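# Hang the shallow basket on the stand's peg

## Task

Lift the shallow basket by its cord handle and leave it hanging from the peg on the stand, with every ball still inside the basket at the end; a single ball outside means failure.

## Robot and tools

Setup. Two arms, left_arm and right_arm, sit facing the table. Scene frame: origin at table-top height, midway between the nominal bases; +x points out over the table, +z up, and left_arm is on the +y side. The arm names do not match left and right in the pictures. Calibrated bases: left_arm at (-0.002, +0.246, +0.012) m, right_arm at (+0.026, -0.339, +0.021) m, each turned only slightly about z. A camera stand is fixed to the floor behind the arms. Loose objects can get a brief random nudge now and then.

Frames. Hand poses, velocities, targets and wrist-camera poses are reported in that arm's own base frame. Table and fixed cameras use the scene frame. Motion offsets run along the axes of that arm's current Hand target. On each gripper the fingers point along +z and open and close along y. end_effector_position is the point between the pads, roughly 1 cm short of the fingertips. Reported positions can be off by a few cm, more at full reach.

execute_actions(actions, cameras). actions is a list of actions. Each action is a table of up to 15 rows, one per 1/30 s step; a shorter table repeats its last row until 15 steps are done. Every row has 14 numbers in [-1, 1]: dx, dy, dz, rx, ry, rz, opening for left_arm, then the same seven for right_arm, even if one arm stays still. The six pose numbers are an offset, not a pose: they are measured from the Hand target held when the action began, and each row counts from that same start, not from the row before. 1.0 equals 0.6 m or 180 degrees; rx, ry, rz form a single rotation vector. Sending the same offset in a new action moves the arm further. Six zeros re-command the current Hand target. opening is absolute: +1 fully open (0.094 m), -1 shut. A 0 there is a real command, so repeat the current value to leave a gripper alone. cameras: list of names, ["all"], or []; images come back only for an empty actions list or when asked.

move(target, speed, blend, opening_speed, grip_force, blocking, cameras). target is one 14-number row laid out as above, or a list of up to 15 such rows; every row is an offset from the same starting Hand targets. Grippers travel straight lines, turning the short way, all finishing together; at least 0.5 s, cut off at 10 s. speed: m/s per arm path, 0.002 to 2.9, default 0.25 (turning up to twice that in rad/s); one value or one per target. blend: corner rounding in metres for a list; 0 means halt at each point. opening_speed: rate of the opening command per second on the -1..1 scale, at least 0.2. grip_force: newtons per finger pad, 10 to 50, one value or one per arm; it persists, and below 50 fingers close slowly. blocking=false returns after about 0.5 s while motion continues. Paths ignore obstacles and the other arm. The result adds a move: line saying how it ended (done, off_target, moving, held, fault) and limits such as paced (pose clipped) or held (steps withheld). done means at rest within 10 mm and 2 degrees; neither done nor off_target tells you about contact.

wait(seconds 0 to 10): lets time pass holding the last commands; a running move goes on. stop(): brakes a running move, needing some distance. zoom_image(camera, region): a sharper crop [x0, y0, x1, y1] in pixels of that camera's newest image, at most 504 by 504; cameras are cam_high, cam_low, cam_left_wrist, cam_right_wrist, each 672x504. finished_scene(scene): ends the current scene, given its number; irreversible, so only call it once the basket hangs steadily with all balls in and the robot clear.

Results. Per arm: end_effector_position (m) and end_effector_quat_wxyz, Hand target (the last commanded pose after clipping, base for the next offsets), Tool commands, grip_measured (opening on the -1..1 scale; the last Joint positions value is the opening in metres), Joint velocities (may read within noise), joint torques (include arm weight, have offsets and noise; numbers 1 to 3 wrap at ±28 N m). Camera lines list calibrations that changed.

Control notes. Orientation commands are clipped to 40 degrees from the measured orientation each step. An arm can stop a few cm off its goal from friction or load; waiting will not fix it, but the next command, even zeros, re-requests it, and you can add the missing distance. When something blocks an arm it keeps pressing; command the target back past the gripper to release. Do not route a gripper near its own arm's base. Joint ranges (rad): waist -2.618 to 3.054, shoulder 0 to 3.142, elbow 0 to 3.142 (straight at 2.901), wrist pitch ±1.571, wrist yaw ±1.571, wrist roll ±2.094.

Gripping. grip_measured reads up to about 2.5 mm wide when empty and a few mm narrow on a hard part under full squeeze. Force climbs about 1 N per 0.001 below first touch, then jumps to the limit near 20 N. Close slowly on something fragile or soft such as a cord. To release, command well above grip_measured.

Avoid. Dropping things, letting go of moving parts, fast impacts, hard pushes on fixed or heavy objects, anything leaving the table (including being set down off it), spilling balls, arms touching each other or a gripper closing on the other arm's fingers, strain on the wrist camera cables, and overheating: holding loads, stretching out or pushing on unreachable poses heats motors; MOTOR HOT appears at 75 °C, at 90 °C the arm folds and stops for the scene, at 100 °C it goes limp. Thinking time passes in the scene too.

Each tool is called after "Request:" by a JSON object that holds its "method" and its "body", one argument or row to a line.

## Session

Request:
{"method": "execute_actions", "body": {
  "actions": []
}}

Scene clock: 0.00 s.
left_arm: end_effector_position=(+0.4042, +0.0118, +0.1243) grip_measured=+1.000 end_effector_quat_wxyz=(+0.631, -0.032, +0.773, +0.058) | right_arm: end_effector_position=(+0.4089, -0.0214, +0.1077) grip_measured=+1.000 end_effector_quat_wxyz=(+0.600, +0.074, +0.795, -0.056)
Joint positions: left_arm=[-0.055 1.567 0.35 1.016 -0.184 0.013 0.094] | right_arm=[0.04 1.59 0.397 0.91 0.216 0.063 0.094]
Joint velocities: within noise
Joint torques (N m): no reading
Heat: left arm: 31 °C; right arm: 33 °C.
Hand target: left_arm +0.4071, +0.0118, +0.1353; +0.644, -0.034, +0.762, +0.057 | right_arm +0.4123, -0.0216, +0.1187; +0.613, +0.076, +0.785, -0.055
Tool commands: left_gripper/opening=+1.0 right_gripper/opening=+1.0
camera_calibration:
cam_left_wrist: T_world_to_cam=[[0.0673055, -0.985154, -0.157928, 0.00645794], [-0.773463, 0.0484696, -0.631986, 0.398027], [0.630258, 0.164688, -0.758718, -0.0588704], [0, 0, 0, 1]] pos_world=[0.344528, -0.00323493, 0.207902]
cam_right_wrist: T_world_to_cam=[[-0.267352, -0.958028, -0.103467, 0.099331], [-0.784512, 0.278754, -0.553928, 0.389387], [0.559521, -0.0669224, -0.82611, -0.0412862], [0, 0, 0, 1]] pos_world=[0.355135, -0.0161441, 0.191863]

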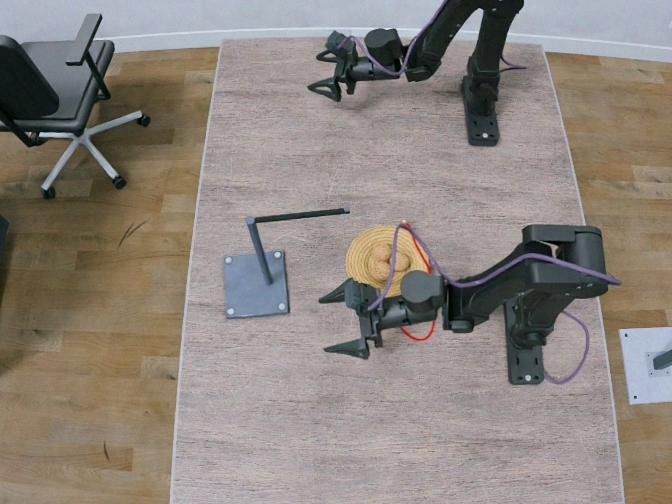

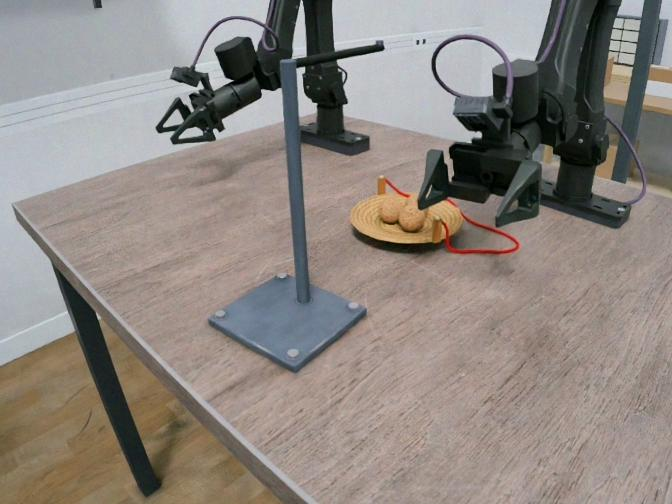

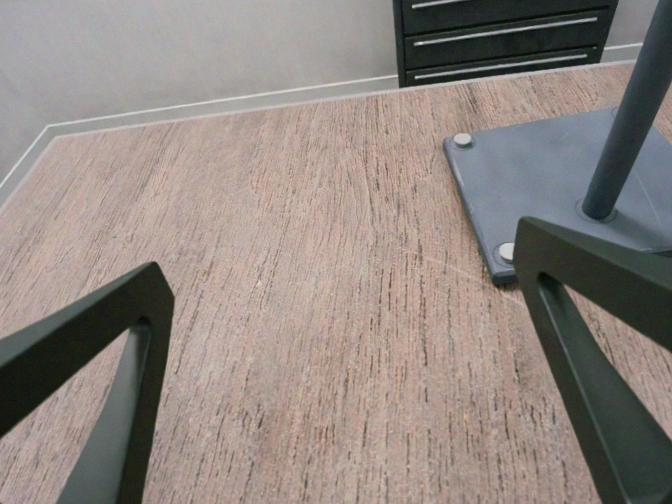

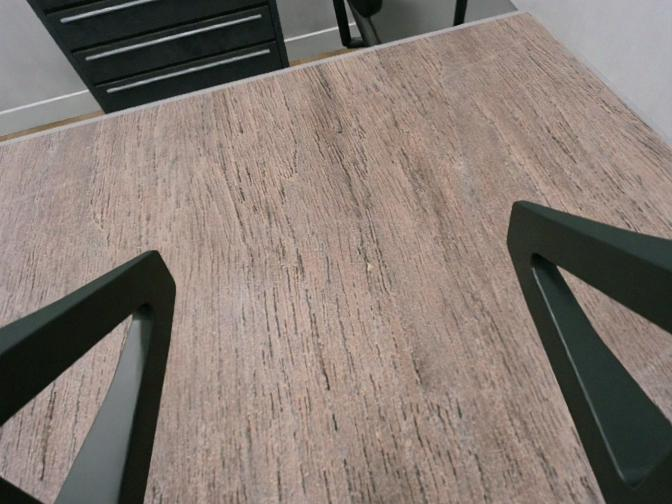

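Request:
{"method": "move", "body": {
  "target": [-0.2,0.3,-0.1,0,0,0,1,0,0,0,0,0,0,1],
  "cameras": ["all"]
}}

Scene clock: 3.73 s.
left_arm: end_effector_position=(+0.3421, +0.1771, +0.2544) grip_measured=+1.000 end_effector_quat_wxyz=(+0.632, -0.049, +0.772, +0.046) | right_arm: end_effector_position=(+0.4089, -0.0214, +0.1077) grip_measured=+1.000 end_effector_quat_wxyz=(+0.600, +0.074, +0.795, -0.056)
Joint positions: left_arm=[0.738 1.147 0.697 0.212 0.589 0.144 0.094] | right_arm=[0.04 1.59 0.397 0.91 0.216 0.063 0.094]
Joint torques (N m): left_arm=[0.14 -3.71 10.11 2.13 0.16 0.12] | right_arm=[0.08 -8.44 5.24 1.79 0.08 -0.06]
Heat: left arm: 31 °C; right arm: 34 °C.
Hand target: left_arm +0.3461, +0.1799, +0.2711; +0.644, -0.034, +0.762, +0.057 | right_arm +0.4123, -0.0216, +0.1187; +0.613, +0.076, +0.785, -0.055
Off the commanded pose: left_arm 0.017 m, 3 deg | right_arm 0.012 m, 2 deg.
move: off_target (left_arm, right_arm)
camera_calibration:
cam_left_wrist: T_world_to_cam=[[0.0784426, -0.989846, -0.118539, 0.180927], [-0.77112, 0.015116, -0.636511, 0.43054], [0.631839, 0.141337, -0.762104, 0.0561974], [0, 0, 0, 1]] pos_world=[0.282298, 0.164639, 0.338318]
cam_right_wrist: T_world_to_cam=[[-0.267352, -0.958028, -0.103467, 0.099331], [-0.784512, 0.278754, -0.553928, 0.389387], [0.559521, -0.0669224, -0.82611, -0.0412862], [0, 0, 0, 1]] pos_world=[0.355135, -0.0161441, 0.191863]

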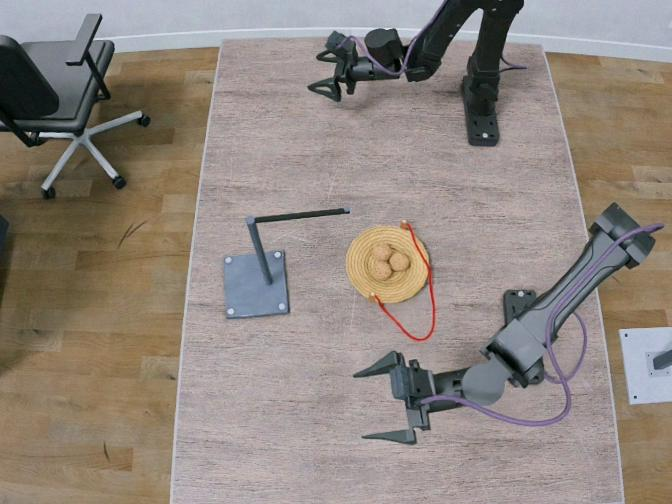

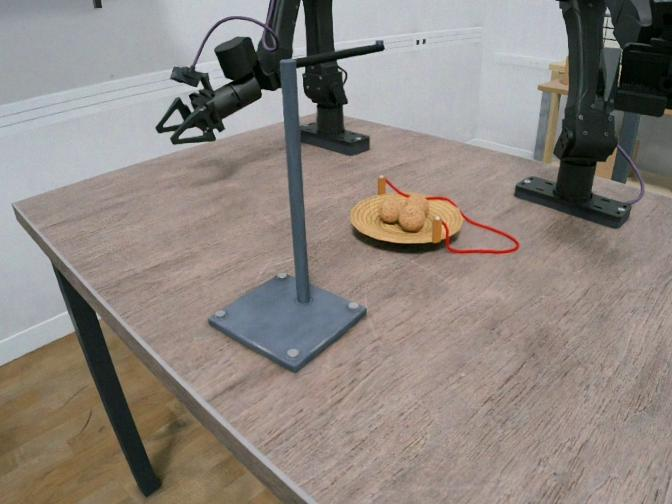

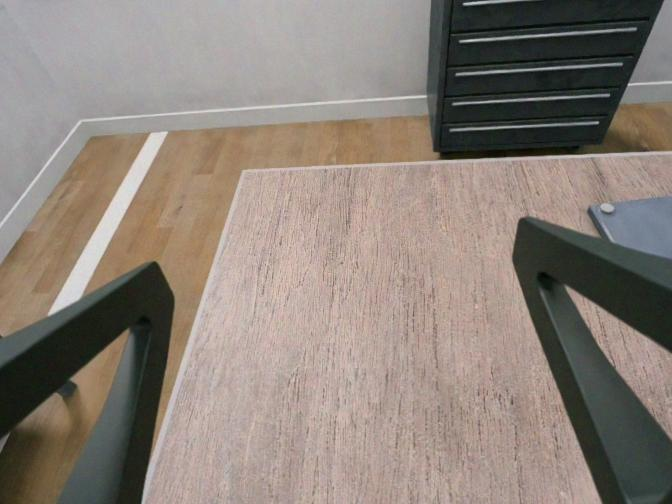

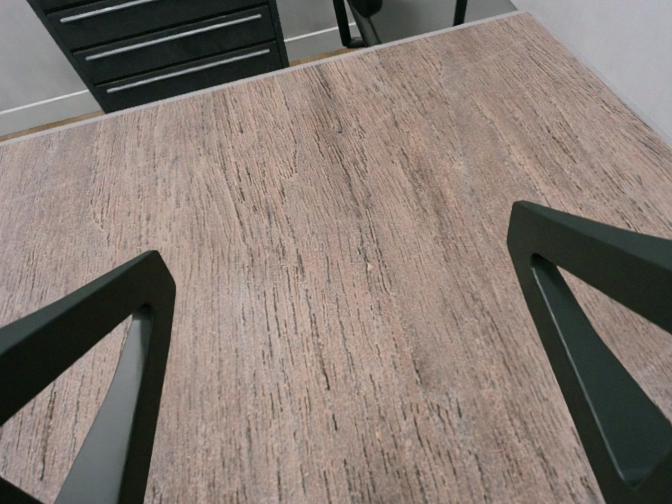

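Request:
{"method": "move", "body": {
  "target": [0.151,-0.376,-0.295,0.379,0.317,0.430,0,0,0,0,0,0,0,1],
  "cameras": ["all"]
}}

Scene clock: 9.77 s.
left_arm: end_effector_position=(+0.1882, -0.0648, +0.1988) grip_measured=+0.003 end_effector_quat_wxyz=(+0.043, +0.707, +0.705, +0.020) | right_arm: end_effector_position=(+0.4089, -0.0214, +0.1077) grip_measured=+1.000 end_effector_quat_wxyz=(+0.600, +0.074, +0.795, -0.056)
Joint positions: left_arm=[-0.335 1.247 1.326 -1.555 0.002 1.238 0.047] | right_arm=[0.04 1.59 0.397 0.91 0.216 0.063 0.094]
Joint torques (N m): left_arm=[-0.32 -3.86 5.68 0.53 0.02 -0.09] | right_arm=[-0.14 -8.16 5.44 1.78 0.08 0.03]
Heat: left arm: 31 °C; right arm: 34 °C.
Hand target: left_arm +0.1861, -0.0649, +0.2012; +0.001, +0.707, +0.707, -0.001 | right_arm +0.4123, -0.0216, +0.1187; +0.613, +0.076, +0.785, -0.055
Off the commanded pose: left_arm 0.003 m, 5 deg | right_arm 0.012 m, 2 deg.
joint sent to its limit (left arm) — joint 4 (wrist pitch), lower limit. The joint targets are off in orientation, not in position.
move: off_target (left_arm, right_arm)
camera_calibration:
cam_left_wrist: T_world_to_cam=[[-0.990822, 0.120502, -0.0612389, 0.208805], [0.0593638, 0.79495, 0.603764, -0.0721295], [0.121436, 0.594588, -0.794807, 0.277162], [0, 0, 0, 1]] pos_world=[0.177513, -0.132619, 0.276627]
cam_right_wrist: T_world_to_cam=[[-0.267352, -0.958028, -0.103467, 0.099331], [-0.784512, 0.278754, -0.553928, 0.389387], [0.559521, -0.0669224, -0.82611, -0.0412862], [0, 0, 0, 1]] pos_world=[0.355135, -0.0161441, 0.191863]

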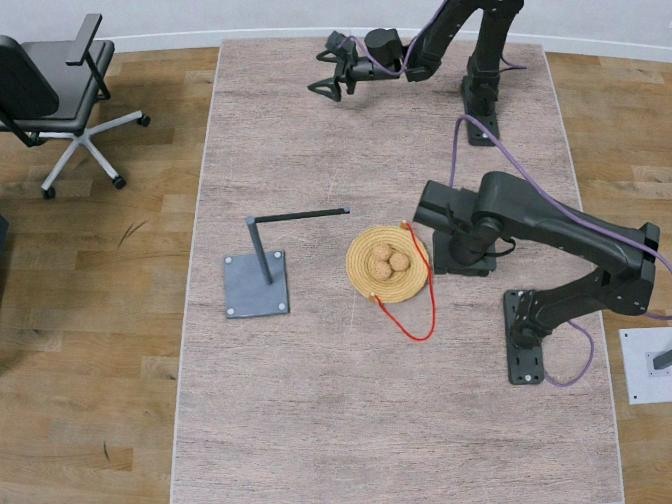

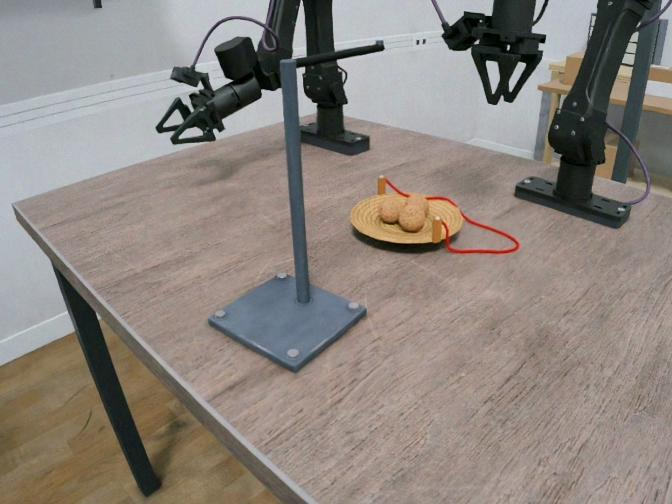

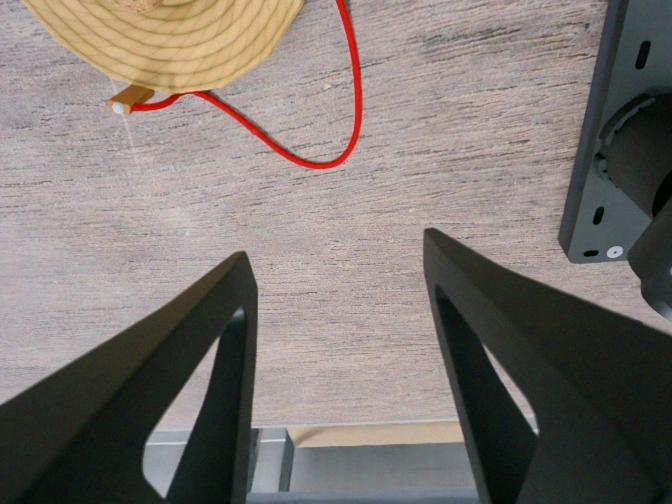

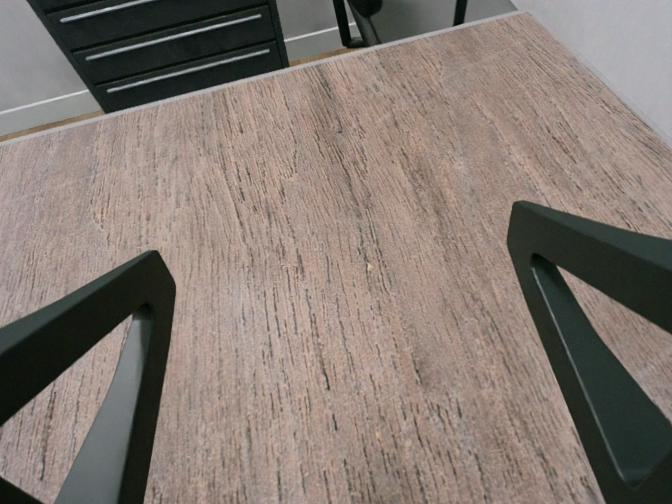

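Request:
{"method": "move", "body": {
  "target": [0.05,0.002,0.277,0,0,0,0,0,0,0,0,0,0,1],
  "cameras": ["cam_left_wrist","cam_low","cam_high"]
}}

Scene clock: 12.07 s.
left_arm: end_effector_position=(+0.1885, -0.0354, +0.0388) grip_measured=+0.003 end_effector_quat_wxyz=(+0.004, +0.705, +0.710, +0.005) | right_arm: end_effector_position=(+0.4089, -0.0214, +0.1077) grip_measured=+1.000 end_effector_quat_wxyz=(+0.600, +0.074, +0.795, -0.056)
Joint positions: left_arm=[-0.195 1.307 0.727 -0.979 -0.004 1.369 0.047] | right_arm=[0.04 1.59 0.397 0.91 0.216 0.063 0.094]
Joint torques (N m): left_arm=[0.36 -3.04 4.6 0.55 0.06 0.1] | right_arm=[0.01 -8.25 5.44 1.82 0.08 0.01]
Heat: left arm: 31 °C; right arm: 34 °C.
Hand target: left_arm +0.1873, -0.0353, +0.0350; +0.001, +0.707, +0.707, -0.001 | right_arm +0.4123, -0.0216, +0.1187; +0.613, +0.076, +0.785, -0.055
Off the commanded pose: left_arm 0.004 m, 1 deg | right_arm 0.012 m, 2 deg.
move: off_target (right_arm)
camera_calibration:
cam_left_wrist: T_world_to_cam=[[-0.993628, 0.111018, 0.0194719, 0.19289], [0.0988238, 0.775009, 0.624175, -0.0079412], [0.0542039, 0.622122, -0.781042, 0.145703], [0, 0, 0, 1]] pos_world=[0.184548, -0.105905, 0.115001]
Images, in order (width x height): cam_high 672x504, cam_low 672x504, cam_left_wrist 672x504.

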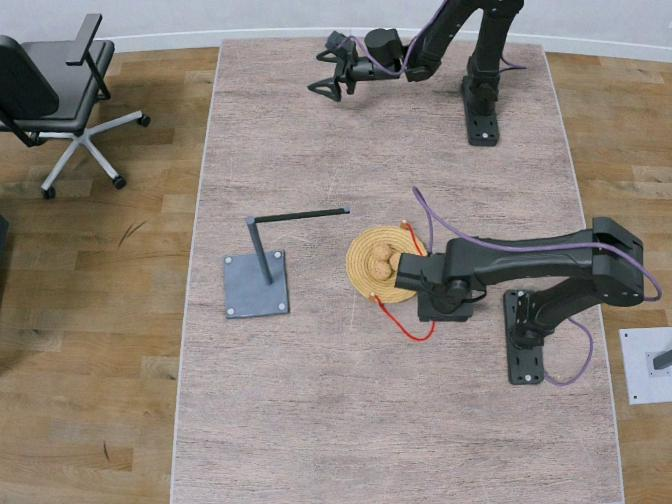

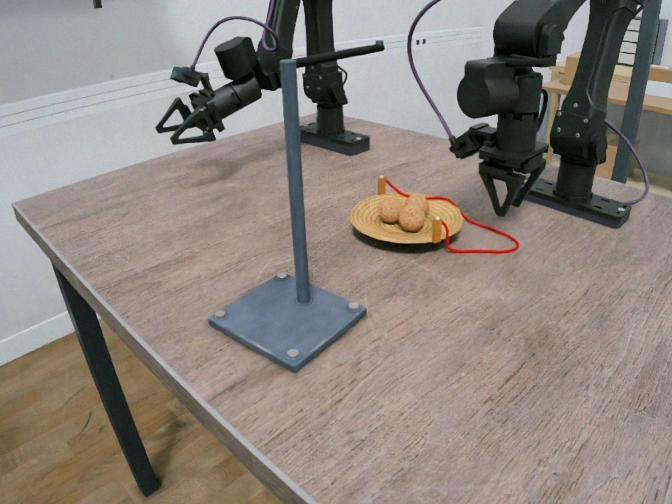

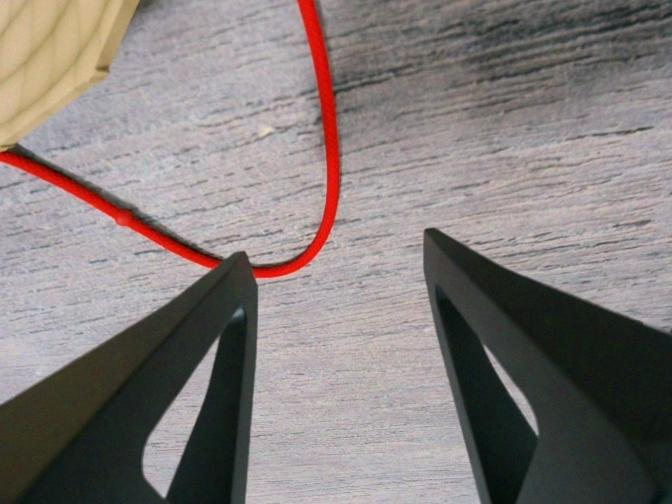

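Request:
{"method": "move", "body": {
  "target": [0,0.003,0.060,0,0,0,0,0,0,0,0,0,0,1],
  "speed": 0.06,
  "cameras": ["cam_left_wrist","cam_low"]
}}

Scene clock: 13.60 s.
left_arm: end_effector_position=(+0.1907, -0.0359, +0.0024) grip_measured=+0.003 end_effector_quat_wxyz=(+0.003, +0.705, +0.709, +0.004) | right_arm: end_effector_position=(+0.4089, -0.0214, +0.1077) grip_measured=+1.000 end_effector_quat_wxyz=(+0.600, +0.074, +0.795, -0.056)
Joint positions: left_arm=[-0.195 1.392 0.631 -0.801 -0.004 1.371 0.047] | right_arm=[0.04 1.59 0.397 0.91 0.216 0.063 0.094]
Joint torques (N m): left_arm=[0.49 -3.6 4.21 0.56 0.06 0.1] | right_arm=[0.01 -8.23 5.33 1.84 0.1 -0.03]
Heat: left arm: 31 °C; right arm: 34 °C.
Hand target: left_arm +0.1891, -0.0354, -0.0010; +0.001, +0.707, +0.707, -0.001 | right_arm +0.4123, -0.0216, +0.1187; +0.613, +0.076, +0.785, -0.055
Off the commanded pose: left_arm 0.004 m, 1 deg | right_arm 0.012 m, 2 deg.
move: off_target (right_arm)
camera_calibration:
cam_left_wrist: T_world_to_cam=[[-0.993365, 0.112921, 0.0217767, 0.195702], [0.101732, 0.774536, 0.624295, 0.0143483], [0.0536294, 0.622368, -0.780885, 0.117449], [0, 0, 0, 1]] pos_world=[0.186645, -0.106309, 0.078495]
Images, in order (width x height): cam_low 672x504, cam_left_wrist 672x504.

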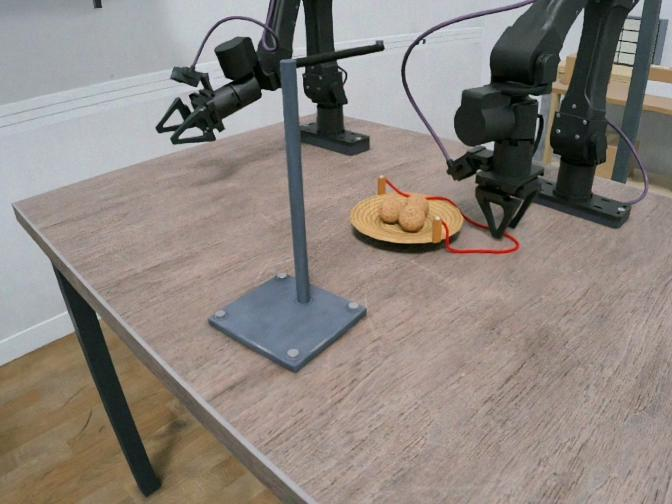

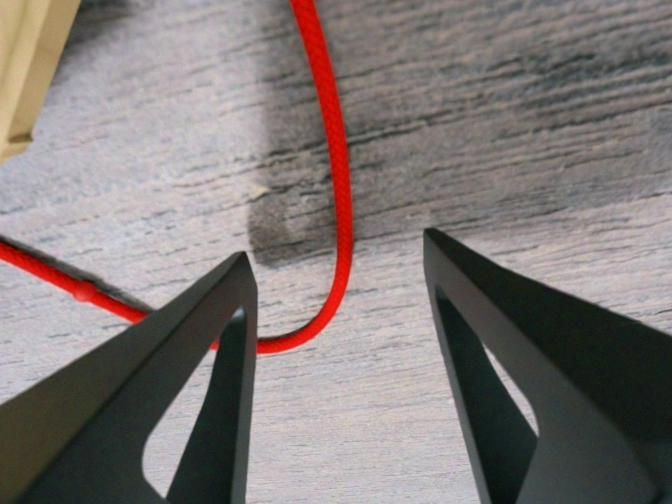

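Request:
{"method": "move", "body": {
  "target": [0,0,0.007,0,0,0,0,0,0,0,0,0,0,1],
  "speed": 0.03,
  "cameras": ["cam_left_wrist","cam_low"]
}}

Request:
{"method": "zoom_image", "body": {
  "camera": "cam_low",
  "region": [400, 150, 560, 270]
}}

Scene clock: 14.80 s.
left_arm: end_effector_position=(+0.1910, -0.0359, -0.0016) grip_measured=+0.003 end_effector_quat_wxyz=(+0.003, +0.705, +0.709, +0.004) | right_arm: end_effector_position=(+0.4089, -0.0214, +0.1077) grip_measured=+1.000 end_effector_quat_wxyz=(+0.600, +0.074, +0.795, -0.056)
Joint positions: left_arm=[-0.195 1.402 0.621 -0.779 -0.004 1.371 0.047] | right_arm=[0.04 1.59 0.397 0.91 0.216 0.063 0.094]
Joint torques (N m): left_arm=[0.47 -3.63 4.08 0.55 0.06 0.1] | right_arm=[-0.02 -8.27 5.22 1.79 0.03 -0.03]
Heat: left arm: 31 °C; right arm: 34 °C.
Hand target: left_arm +0.1891, -0.0354, -0.0052; +0.001, +0.707, +0.707, -0.001 | right_arm +0.4123, -0.0216, +0.1187; +0.613, +0.076, +0.785, -0.055
Off the commanded pose: left_arm 0.004 m, 1 deg | right_arm 0.012 m, 2 deg.
move: off_target (right_arm)
camera_calibration:
cam_left_wrist: T_world_to_cam=[[-0.993385, 0.112902, 0.020984, 0.196159], [0.101227, 0.774644, 0.624243, 0.0170008], [0.0542228, 0.622237, -0.780948, 0.114253], [0, 0, 0, 1]] pos_world=[0.186945, -0.106409, 0.074497]
Images, in order (width x height): cam_low 672x504, cam_left_wrist 672x504.

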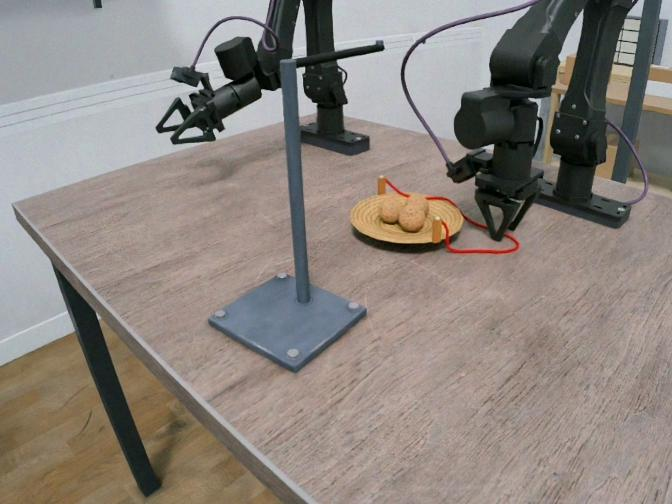

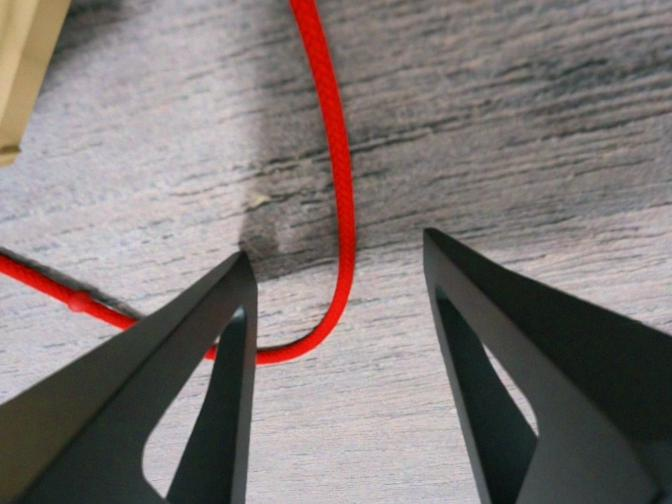

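Scaled by 3.150.

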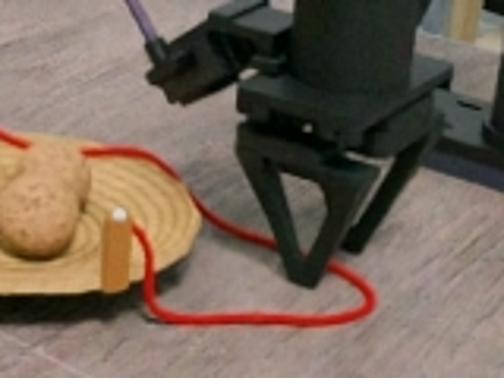

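Request:
{"method": "move", "body": {
  "target": [0,0,0,0,0,0,-1,0,0,0,0,0,0,1],
  "opening_speed": 0.8,
  "cameras": ["cam_left_wrist"]
}}

Scene clock: 16.40 s.
left_arm: end_effector_position=(+0.1912, -0.0360, -0.0016) grip_measured=-0.935 end_effector_quat_wxyz=(+0.004, +0.705, +0.709, +0.005) | right_arm: end_effector_position=(+0.4089, -0.0214, +0.1077) grip_measured=+1.000 end_effector_quat_wxyz=(+0.600, +0.074, +0.795, -0.056)
Joint positions: left_arm=[-0.195 1.402 0.621 -0.778 -0.004 1.371 0.003] | right_arm=[0.04 1.59 0.397 0.91 0.216 0.063 0.094]
Joint torques (N m): left_arm=[0.47 -3.62 4.1 0.56 0.06 0.09] | right_arm=[0.02 -8.08 5.46 1.79 0.08 -0.01]
Heat: left arm: 31 °C; right arm: 34 °C.
Hand target: left_arm +0.1892, -0.0354, -0.0052; +0.001, +0.707, +0.707, -0.001 | right_arm +0.4123, -0.0216, +0.1187; +0.613, +0.076, +0.785, -0.055
Off the commanded pose: left_arm 0.004 m, 1 deg | right_arm 0.012 m, 2 deg.
move: off_target (right_arm)
camera_calibration:
cam_left_wrist: T_world_to_cam=[[-0.993399, 0.112896, 0.0203321, 0.196406], [0.100819, 0.774709, 0.624229, 0.0170014], [0.0547218, 0.622158, -0.780977, 0.114222], [0, 0, 0, 1]] pos_world=[0.187145, -0.106409, 0.0745986]
Images, in order (width x height): cam_left_wrist 672x504.

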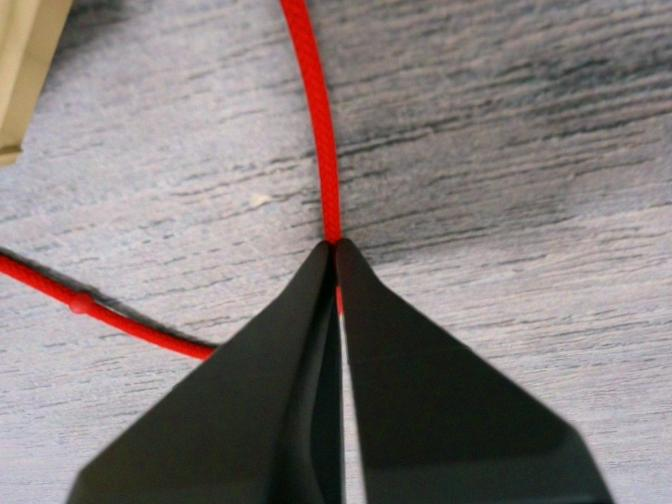

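Request:
{"method": "move", "body": {
  "target": [
    [-0.058,0.05,-0.167,0,0,0,-1,0,0,0,0,0,0,1],
    [-0.183,0.162,-0.283,-0.15,0,0,-1,0,0,0,0,0,0,1],
    [-0.183,0.162,-0.36,-0.194,0,0,-1,0,0,0,0,0,0,1]
  ],
  "speed": 0.12,
  "blend": [0.03,0.02,0],
  "cameras": ["all"]
}}

Scene clock: 21.03 s.
left_arm: end_effector_position=(+0.2833, -0.1421, +0.1897) grip_measured=-0.938 end_effector_quat_wxyz=(+0.183, +0.686, +0.673, +0.205) | right_arm: end_effector_position=(+0.4089, -0.0214, +0.1077) grip_measured=+1.000 end_effector_quat_wxyz=(+0.600, +0.074, +0.795, -0.056)
Joint positions: left_arm=[-0.667 1.335 1.219 -1.015 -0.354 1.003 0.003] | right_arm=[0.04 1.59 0.397 0.91 0.216 0.063 0.094]
Joint torques (N m): left_arm=[-0.43 -7.91 9.25 1.19 -0.27 -0.12] | right_arm=[-0.05 -8.46 5.15 1.75 0.07 0]
Heat: left arm: 32 °C; right arm: 34 °C.
Hand target: left_arm +0.2863, -0.1447, +0.2111; +0.213, +0.674, +0.675, +0.212 | right_arm +0.4123, -0.0216, +0.1187; +0.613, +0.076, +0.785, -0.055
Off the commanded pose: left_arm 0.022 m, 4 deg | right_arm 0.012 m, 2 deg.
move: off_target (left_arm, right_arm)
camera_calibration:
cam_left_wrist: T_world_to_cam=[[-0.858445, 0.143003, -0.492567, 0.359408], [-0.226722, 0.75563, 0.614508, 0.0624986], [0.460075, 0.639197, -0.616245, 0.180936], [0, 0, 0, 1]] pos_world=[0.239458, -0.214276, 0.250127]
cam_right_wrist: T_world_to_cam=[[-0.267352, -0.958028, -0.103467, 0.099331], [-0.784512, 0.278754, -0.553928, 0.389387], [0.559521, -0.0669224, -0.82611, -0.0412862], [0, 0, 0, 1]] pos_world=[0.355135, -0.0161441, 0.191863]

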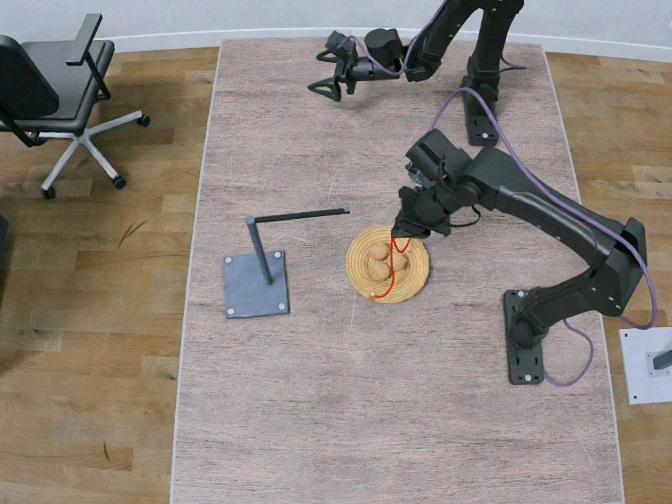

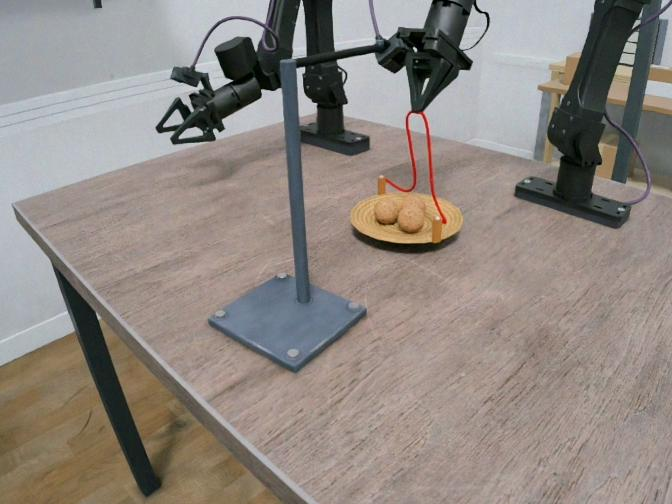

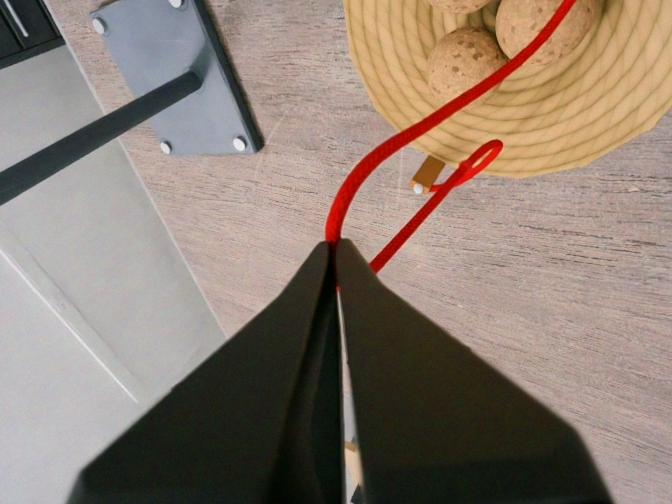

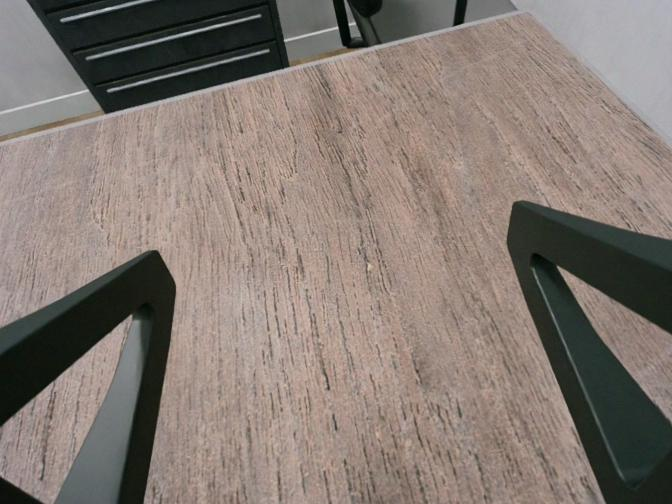

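Request:
{"method": "move", "body": {
  "target": [-0.01,0.051,-0.056,0,0,0,-1,0,0,0,0,0,0,1],
  "speed": 0.06,
  "cameras": ["all"]
}}

Request:
{"method": "zoom_image", "body": {
  "camera": "cam_low",
  "region": [320, 40, 520, 260]
}}

Scene clock: 23.30 s.
left_arm: end_effector_position=(+0.2880, -0.1461, +0.2469) grip_measured=-0.938 end_effector_quat_wxyz=(+0.202, +0.680, +0.673, +0.208) | right_arm: end_effector_position=(+0.4089, -0.0214, +0.1077) grip_measured=+1.000 end_effector_quat_wxyz=(+0.600, +0.074, +0.795, -0.056)
Joint positions: left_arm=[-0.669 1.372 1.463 -1.183 -0.357 0.999 0.003] | right_arm=[0.04 1.59 0.397 0.91 0.216 0.063 0.094]
Joint torques (N m): left_arm=[-0.58 -4.45 9.1 1.28 -0.25 -0.12] | right_arm=[0.18 -8.35 5.53 1.78 0.05 -0.02]
Heat: left arm: 32 °C; right arm: 34 °C.
Hand target: left_arm +0.2921, -0.1504, +0.2562; +0.213, +0.674, +0.675, +0.212 | right_arm +0.4123, -0.0216, +0.1187; +0.613, +0.076, +0.785, -0.055
Off the commanded pose: left_arm 0.011 m, 2 deg | right_arm 0.012 m, 2 deg.
move: off_target (left_arm, right_arm)
camera_calibration:
cam_left_wrist: T_world_to_cam=[[-0.842389, 0.129271, -0.523134, 0.392957], [-0.247374, 0.769695, 0.588537, 0.0458324], [0.478735, 0.625187, -0.616405, 0.209169], [0, 0, 0, 1]] pos_world=[0.242224, -0.216845, 0.307528]
cam_right_wrist: T_world_to_cam=[[-0.267352, -0.958028, -0.103467, 0.099331], [-0.784512, 0.278754, -0.553928, 0.389387], [0.559521, -0.0669224, -0.82611, -0.0412862], [0, 0, 0, 1]] pos_world=[0.355135, -0.0161441, 0.191863]

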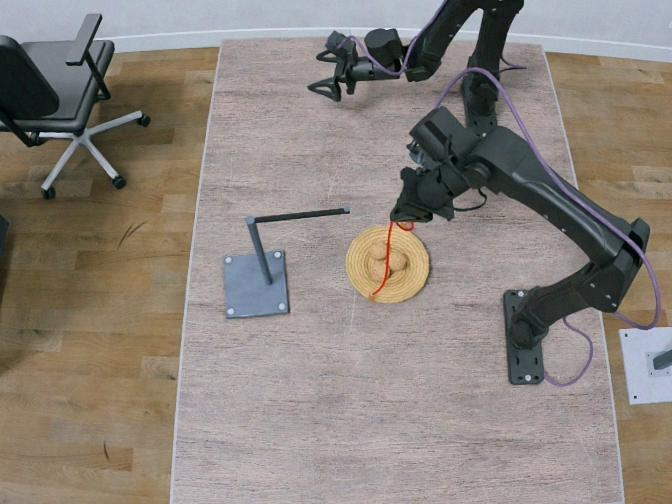

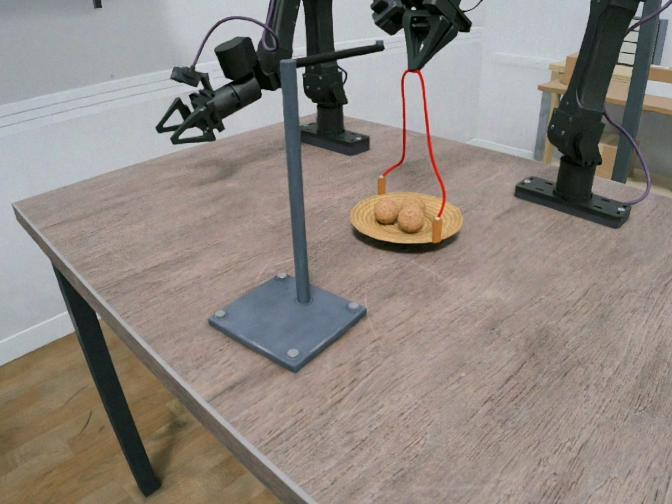

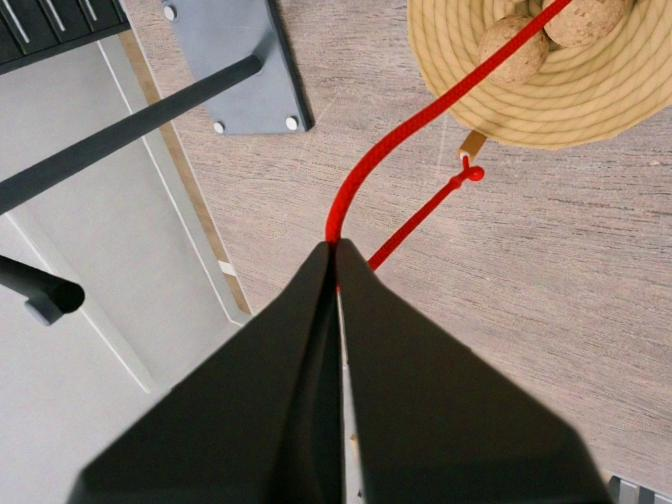

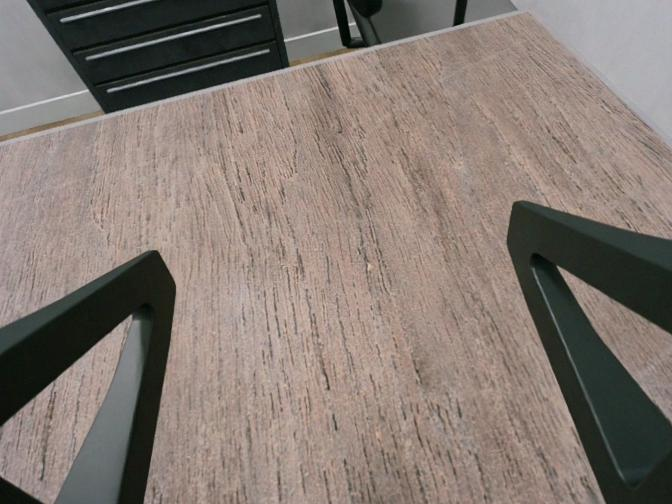

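Scaled by 2.291.

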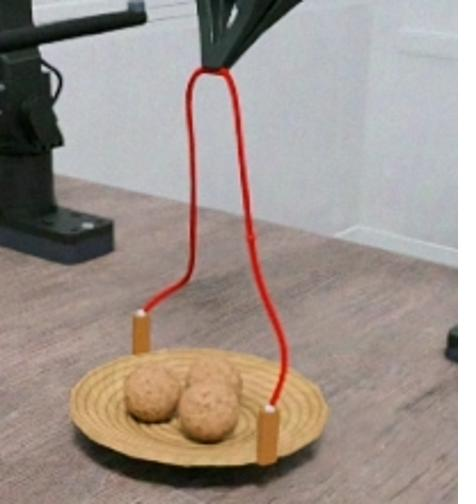

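Request:
{"method": "move", "body": {
  "target": [
    [0,0.048,-0.068,0,0,0,-1,0,0,0,0,0,0,1],
    [0.033,0.1085,-0.097,0,0,0,-1,0,0,0,0,0,0,1]
  ],
  "speed": [0.04,0.05],
  "blend": [0.005,0],
  "cameras": ["all"]
}}

Request:
{"method": "zoom_image", "body": {
  "camera": "cam_low",
  "region": [280, 0, 520, 260]
}}

Scene clock: 26.83 s.
left_arm: end_effector_position=(+0.3058, -0.1283, +0.3302) grip_measured=-0.939 end_effector_quat_wxyz=(+0.195, +0.679, +0.677, +0.206) | right_arm: end_effector_position=(+0.4089, -0.0214, +0.1077) grip_measured=+1.000 end_effector_quat_wxyz=(+0.600, +0.074, +0.795, -0.056)
Joint positions: left_arm=[-0.566 1.564 2.017 -1.53 -0.308 1.087 0.003] | right_arm=[0.04 1.59 0.397 0.91 0.216 0.063 0.094]
Joint torques (N m): left_arm=[0.27 -5.49 8.35 1.45 -0.16 0.04] | right_arm=[0.24 -8.1 5.49 1.79 0.06 -0.05]
Heat: left arm: 32 °C; right arm: 35 °C.
Hand target: left_arm +0.3121, -0.1304, +0.3411; +0.213, +0.674, +0.675, +0.212 | right_arm +0.4123, -0.0216, +0.1187; +0.613, +0.076, +0.785, -0.055
Off the commanded pose: left_arm 0.013 m, 2 deg | right_arm 0.012 m, 2 deg.
move: off_target (left_arm, right_arm)
camera_calibration:
cam_left_wrist: T_world_to_cam=[[-0.850893, 0.12521, -0.5102, 0.447054], [-0.244406, 0.765326, 0.595433, -0.0162416], [0.465024, 0.631346, -0.620609, 0.247236], [0, 0, 0, 1]] pos_world=[0.261455, -0.199637, 0.391195]
cam_right_wrist: T_world_to_cam=[[-0.267352, -0.958028, -0.103467, 0.099331], [-0.784512, 0.278754, -0.553928, 0.389387], [0.559521, -0.0669224, -0.82611, -0.0412862], [0, 0, 0, 1]] pos_world=[0.355135, -0.0161441, 0.191863]

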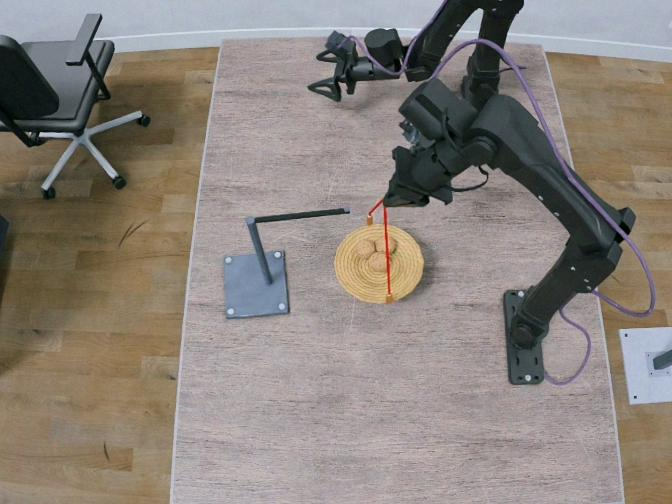

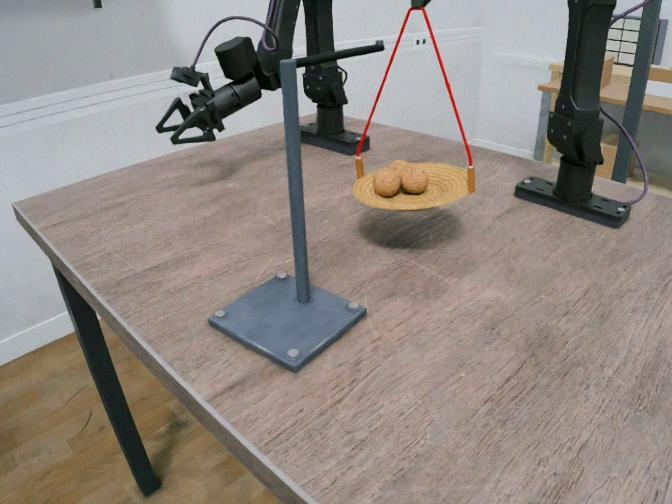

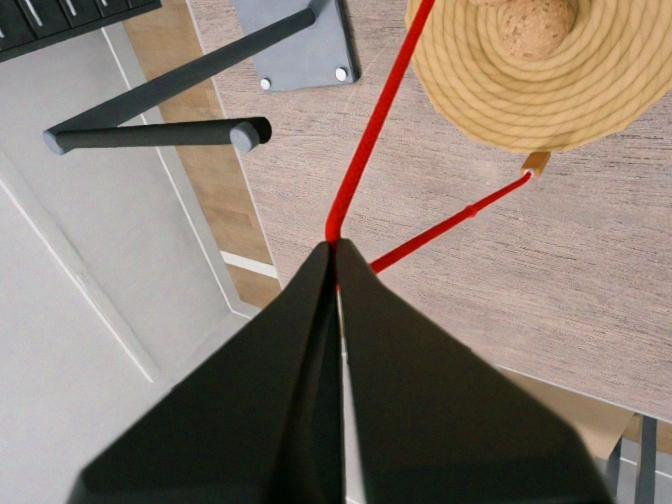

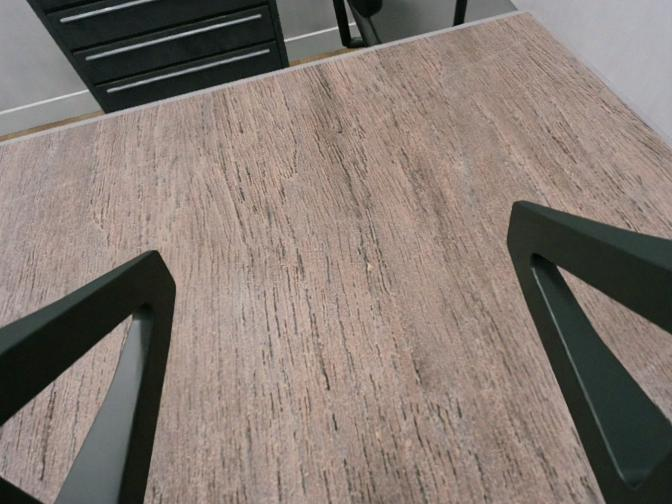

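Scaled by 1.938.

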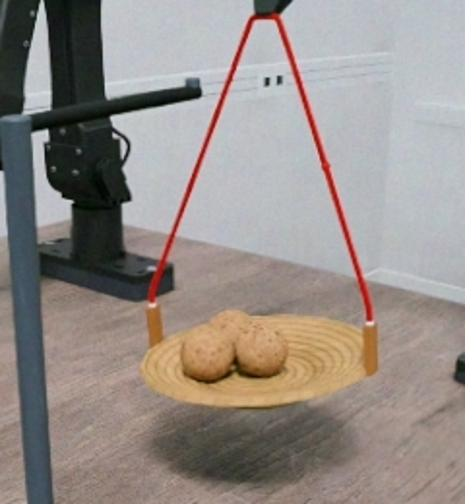

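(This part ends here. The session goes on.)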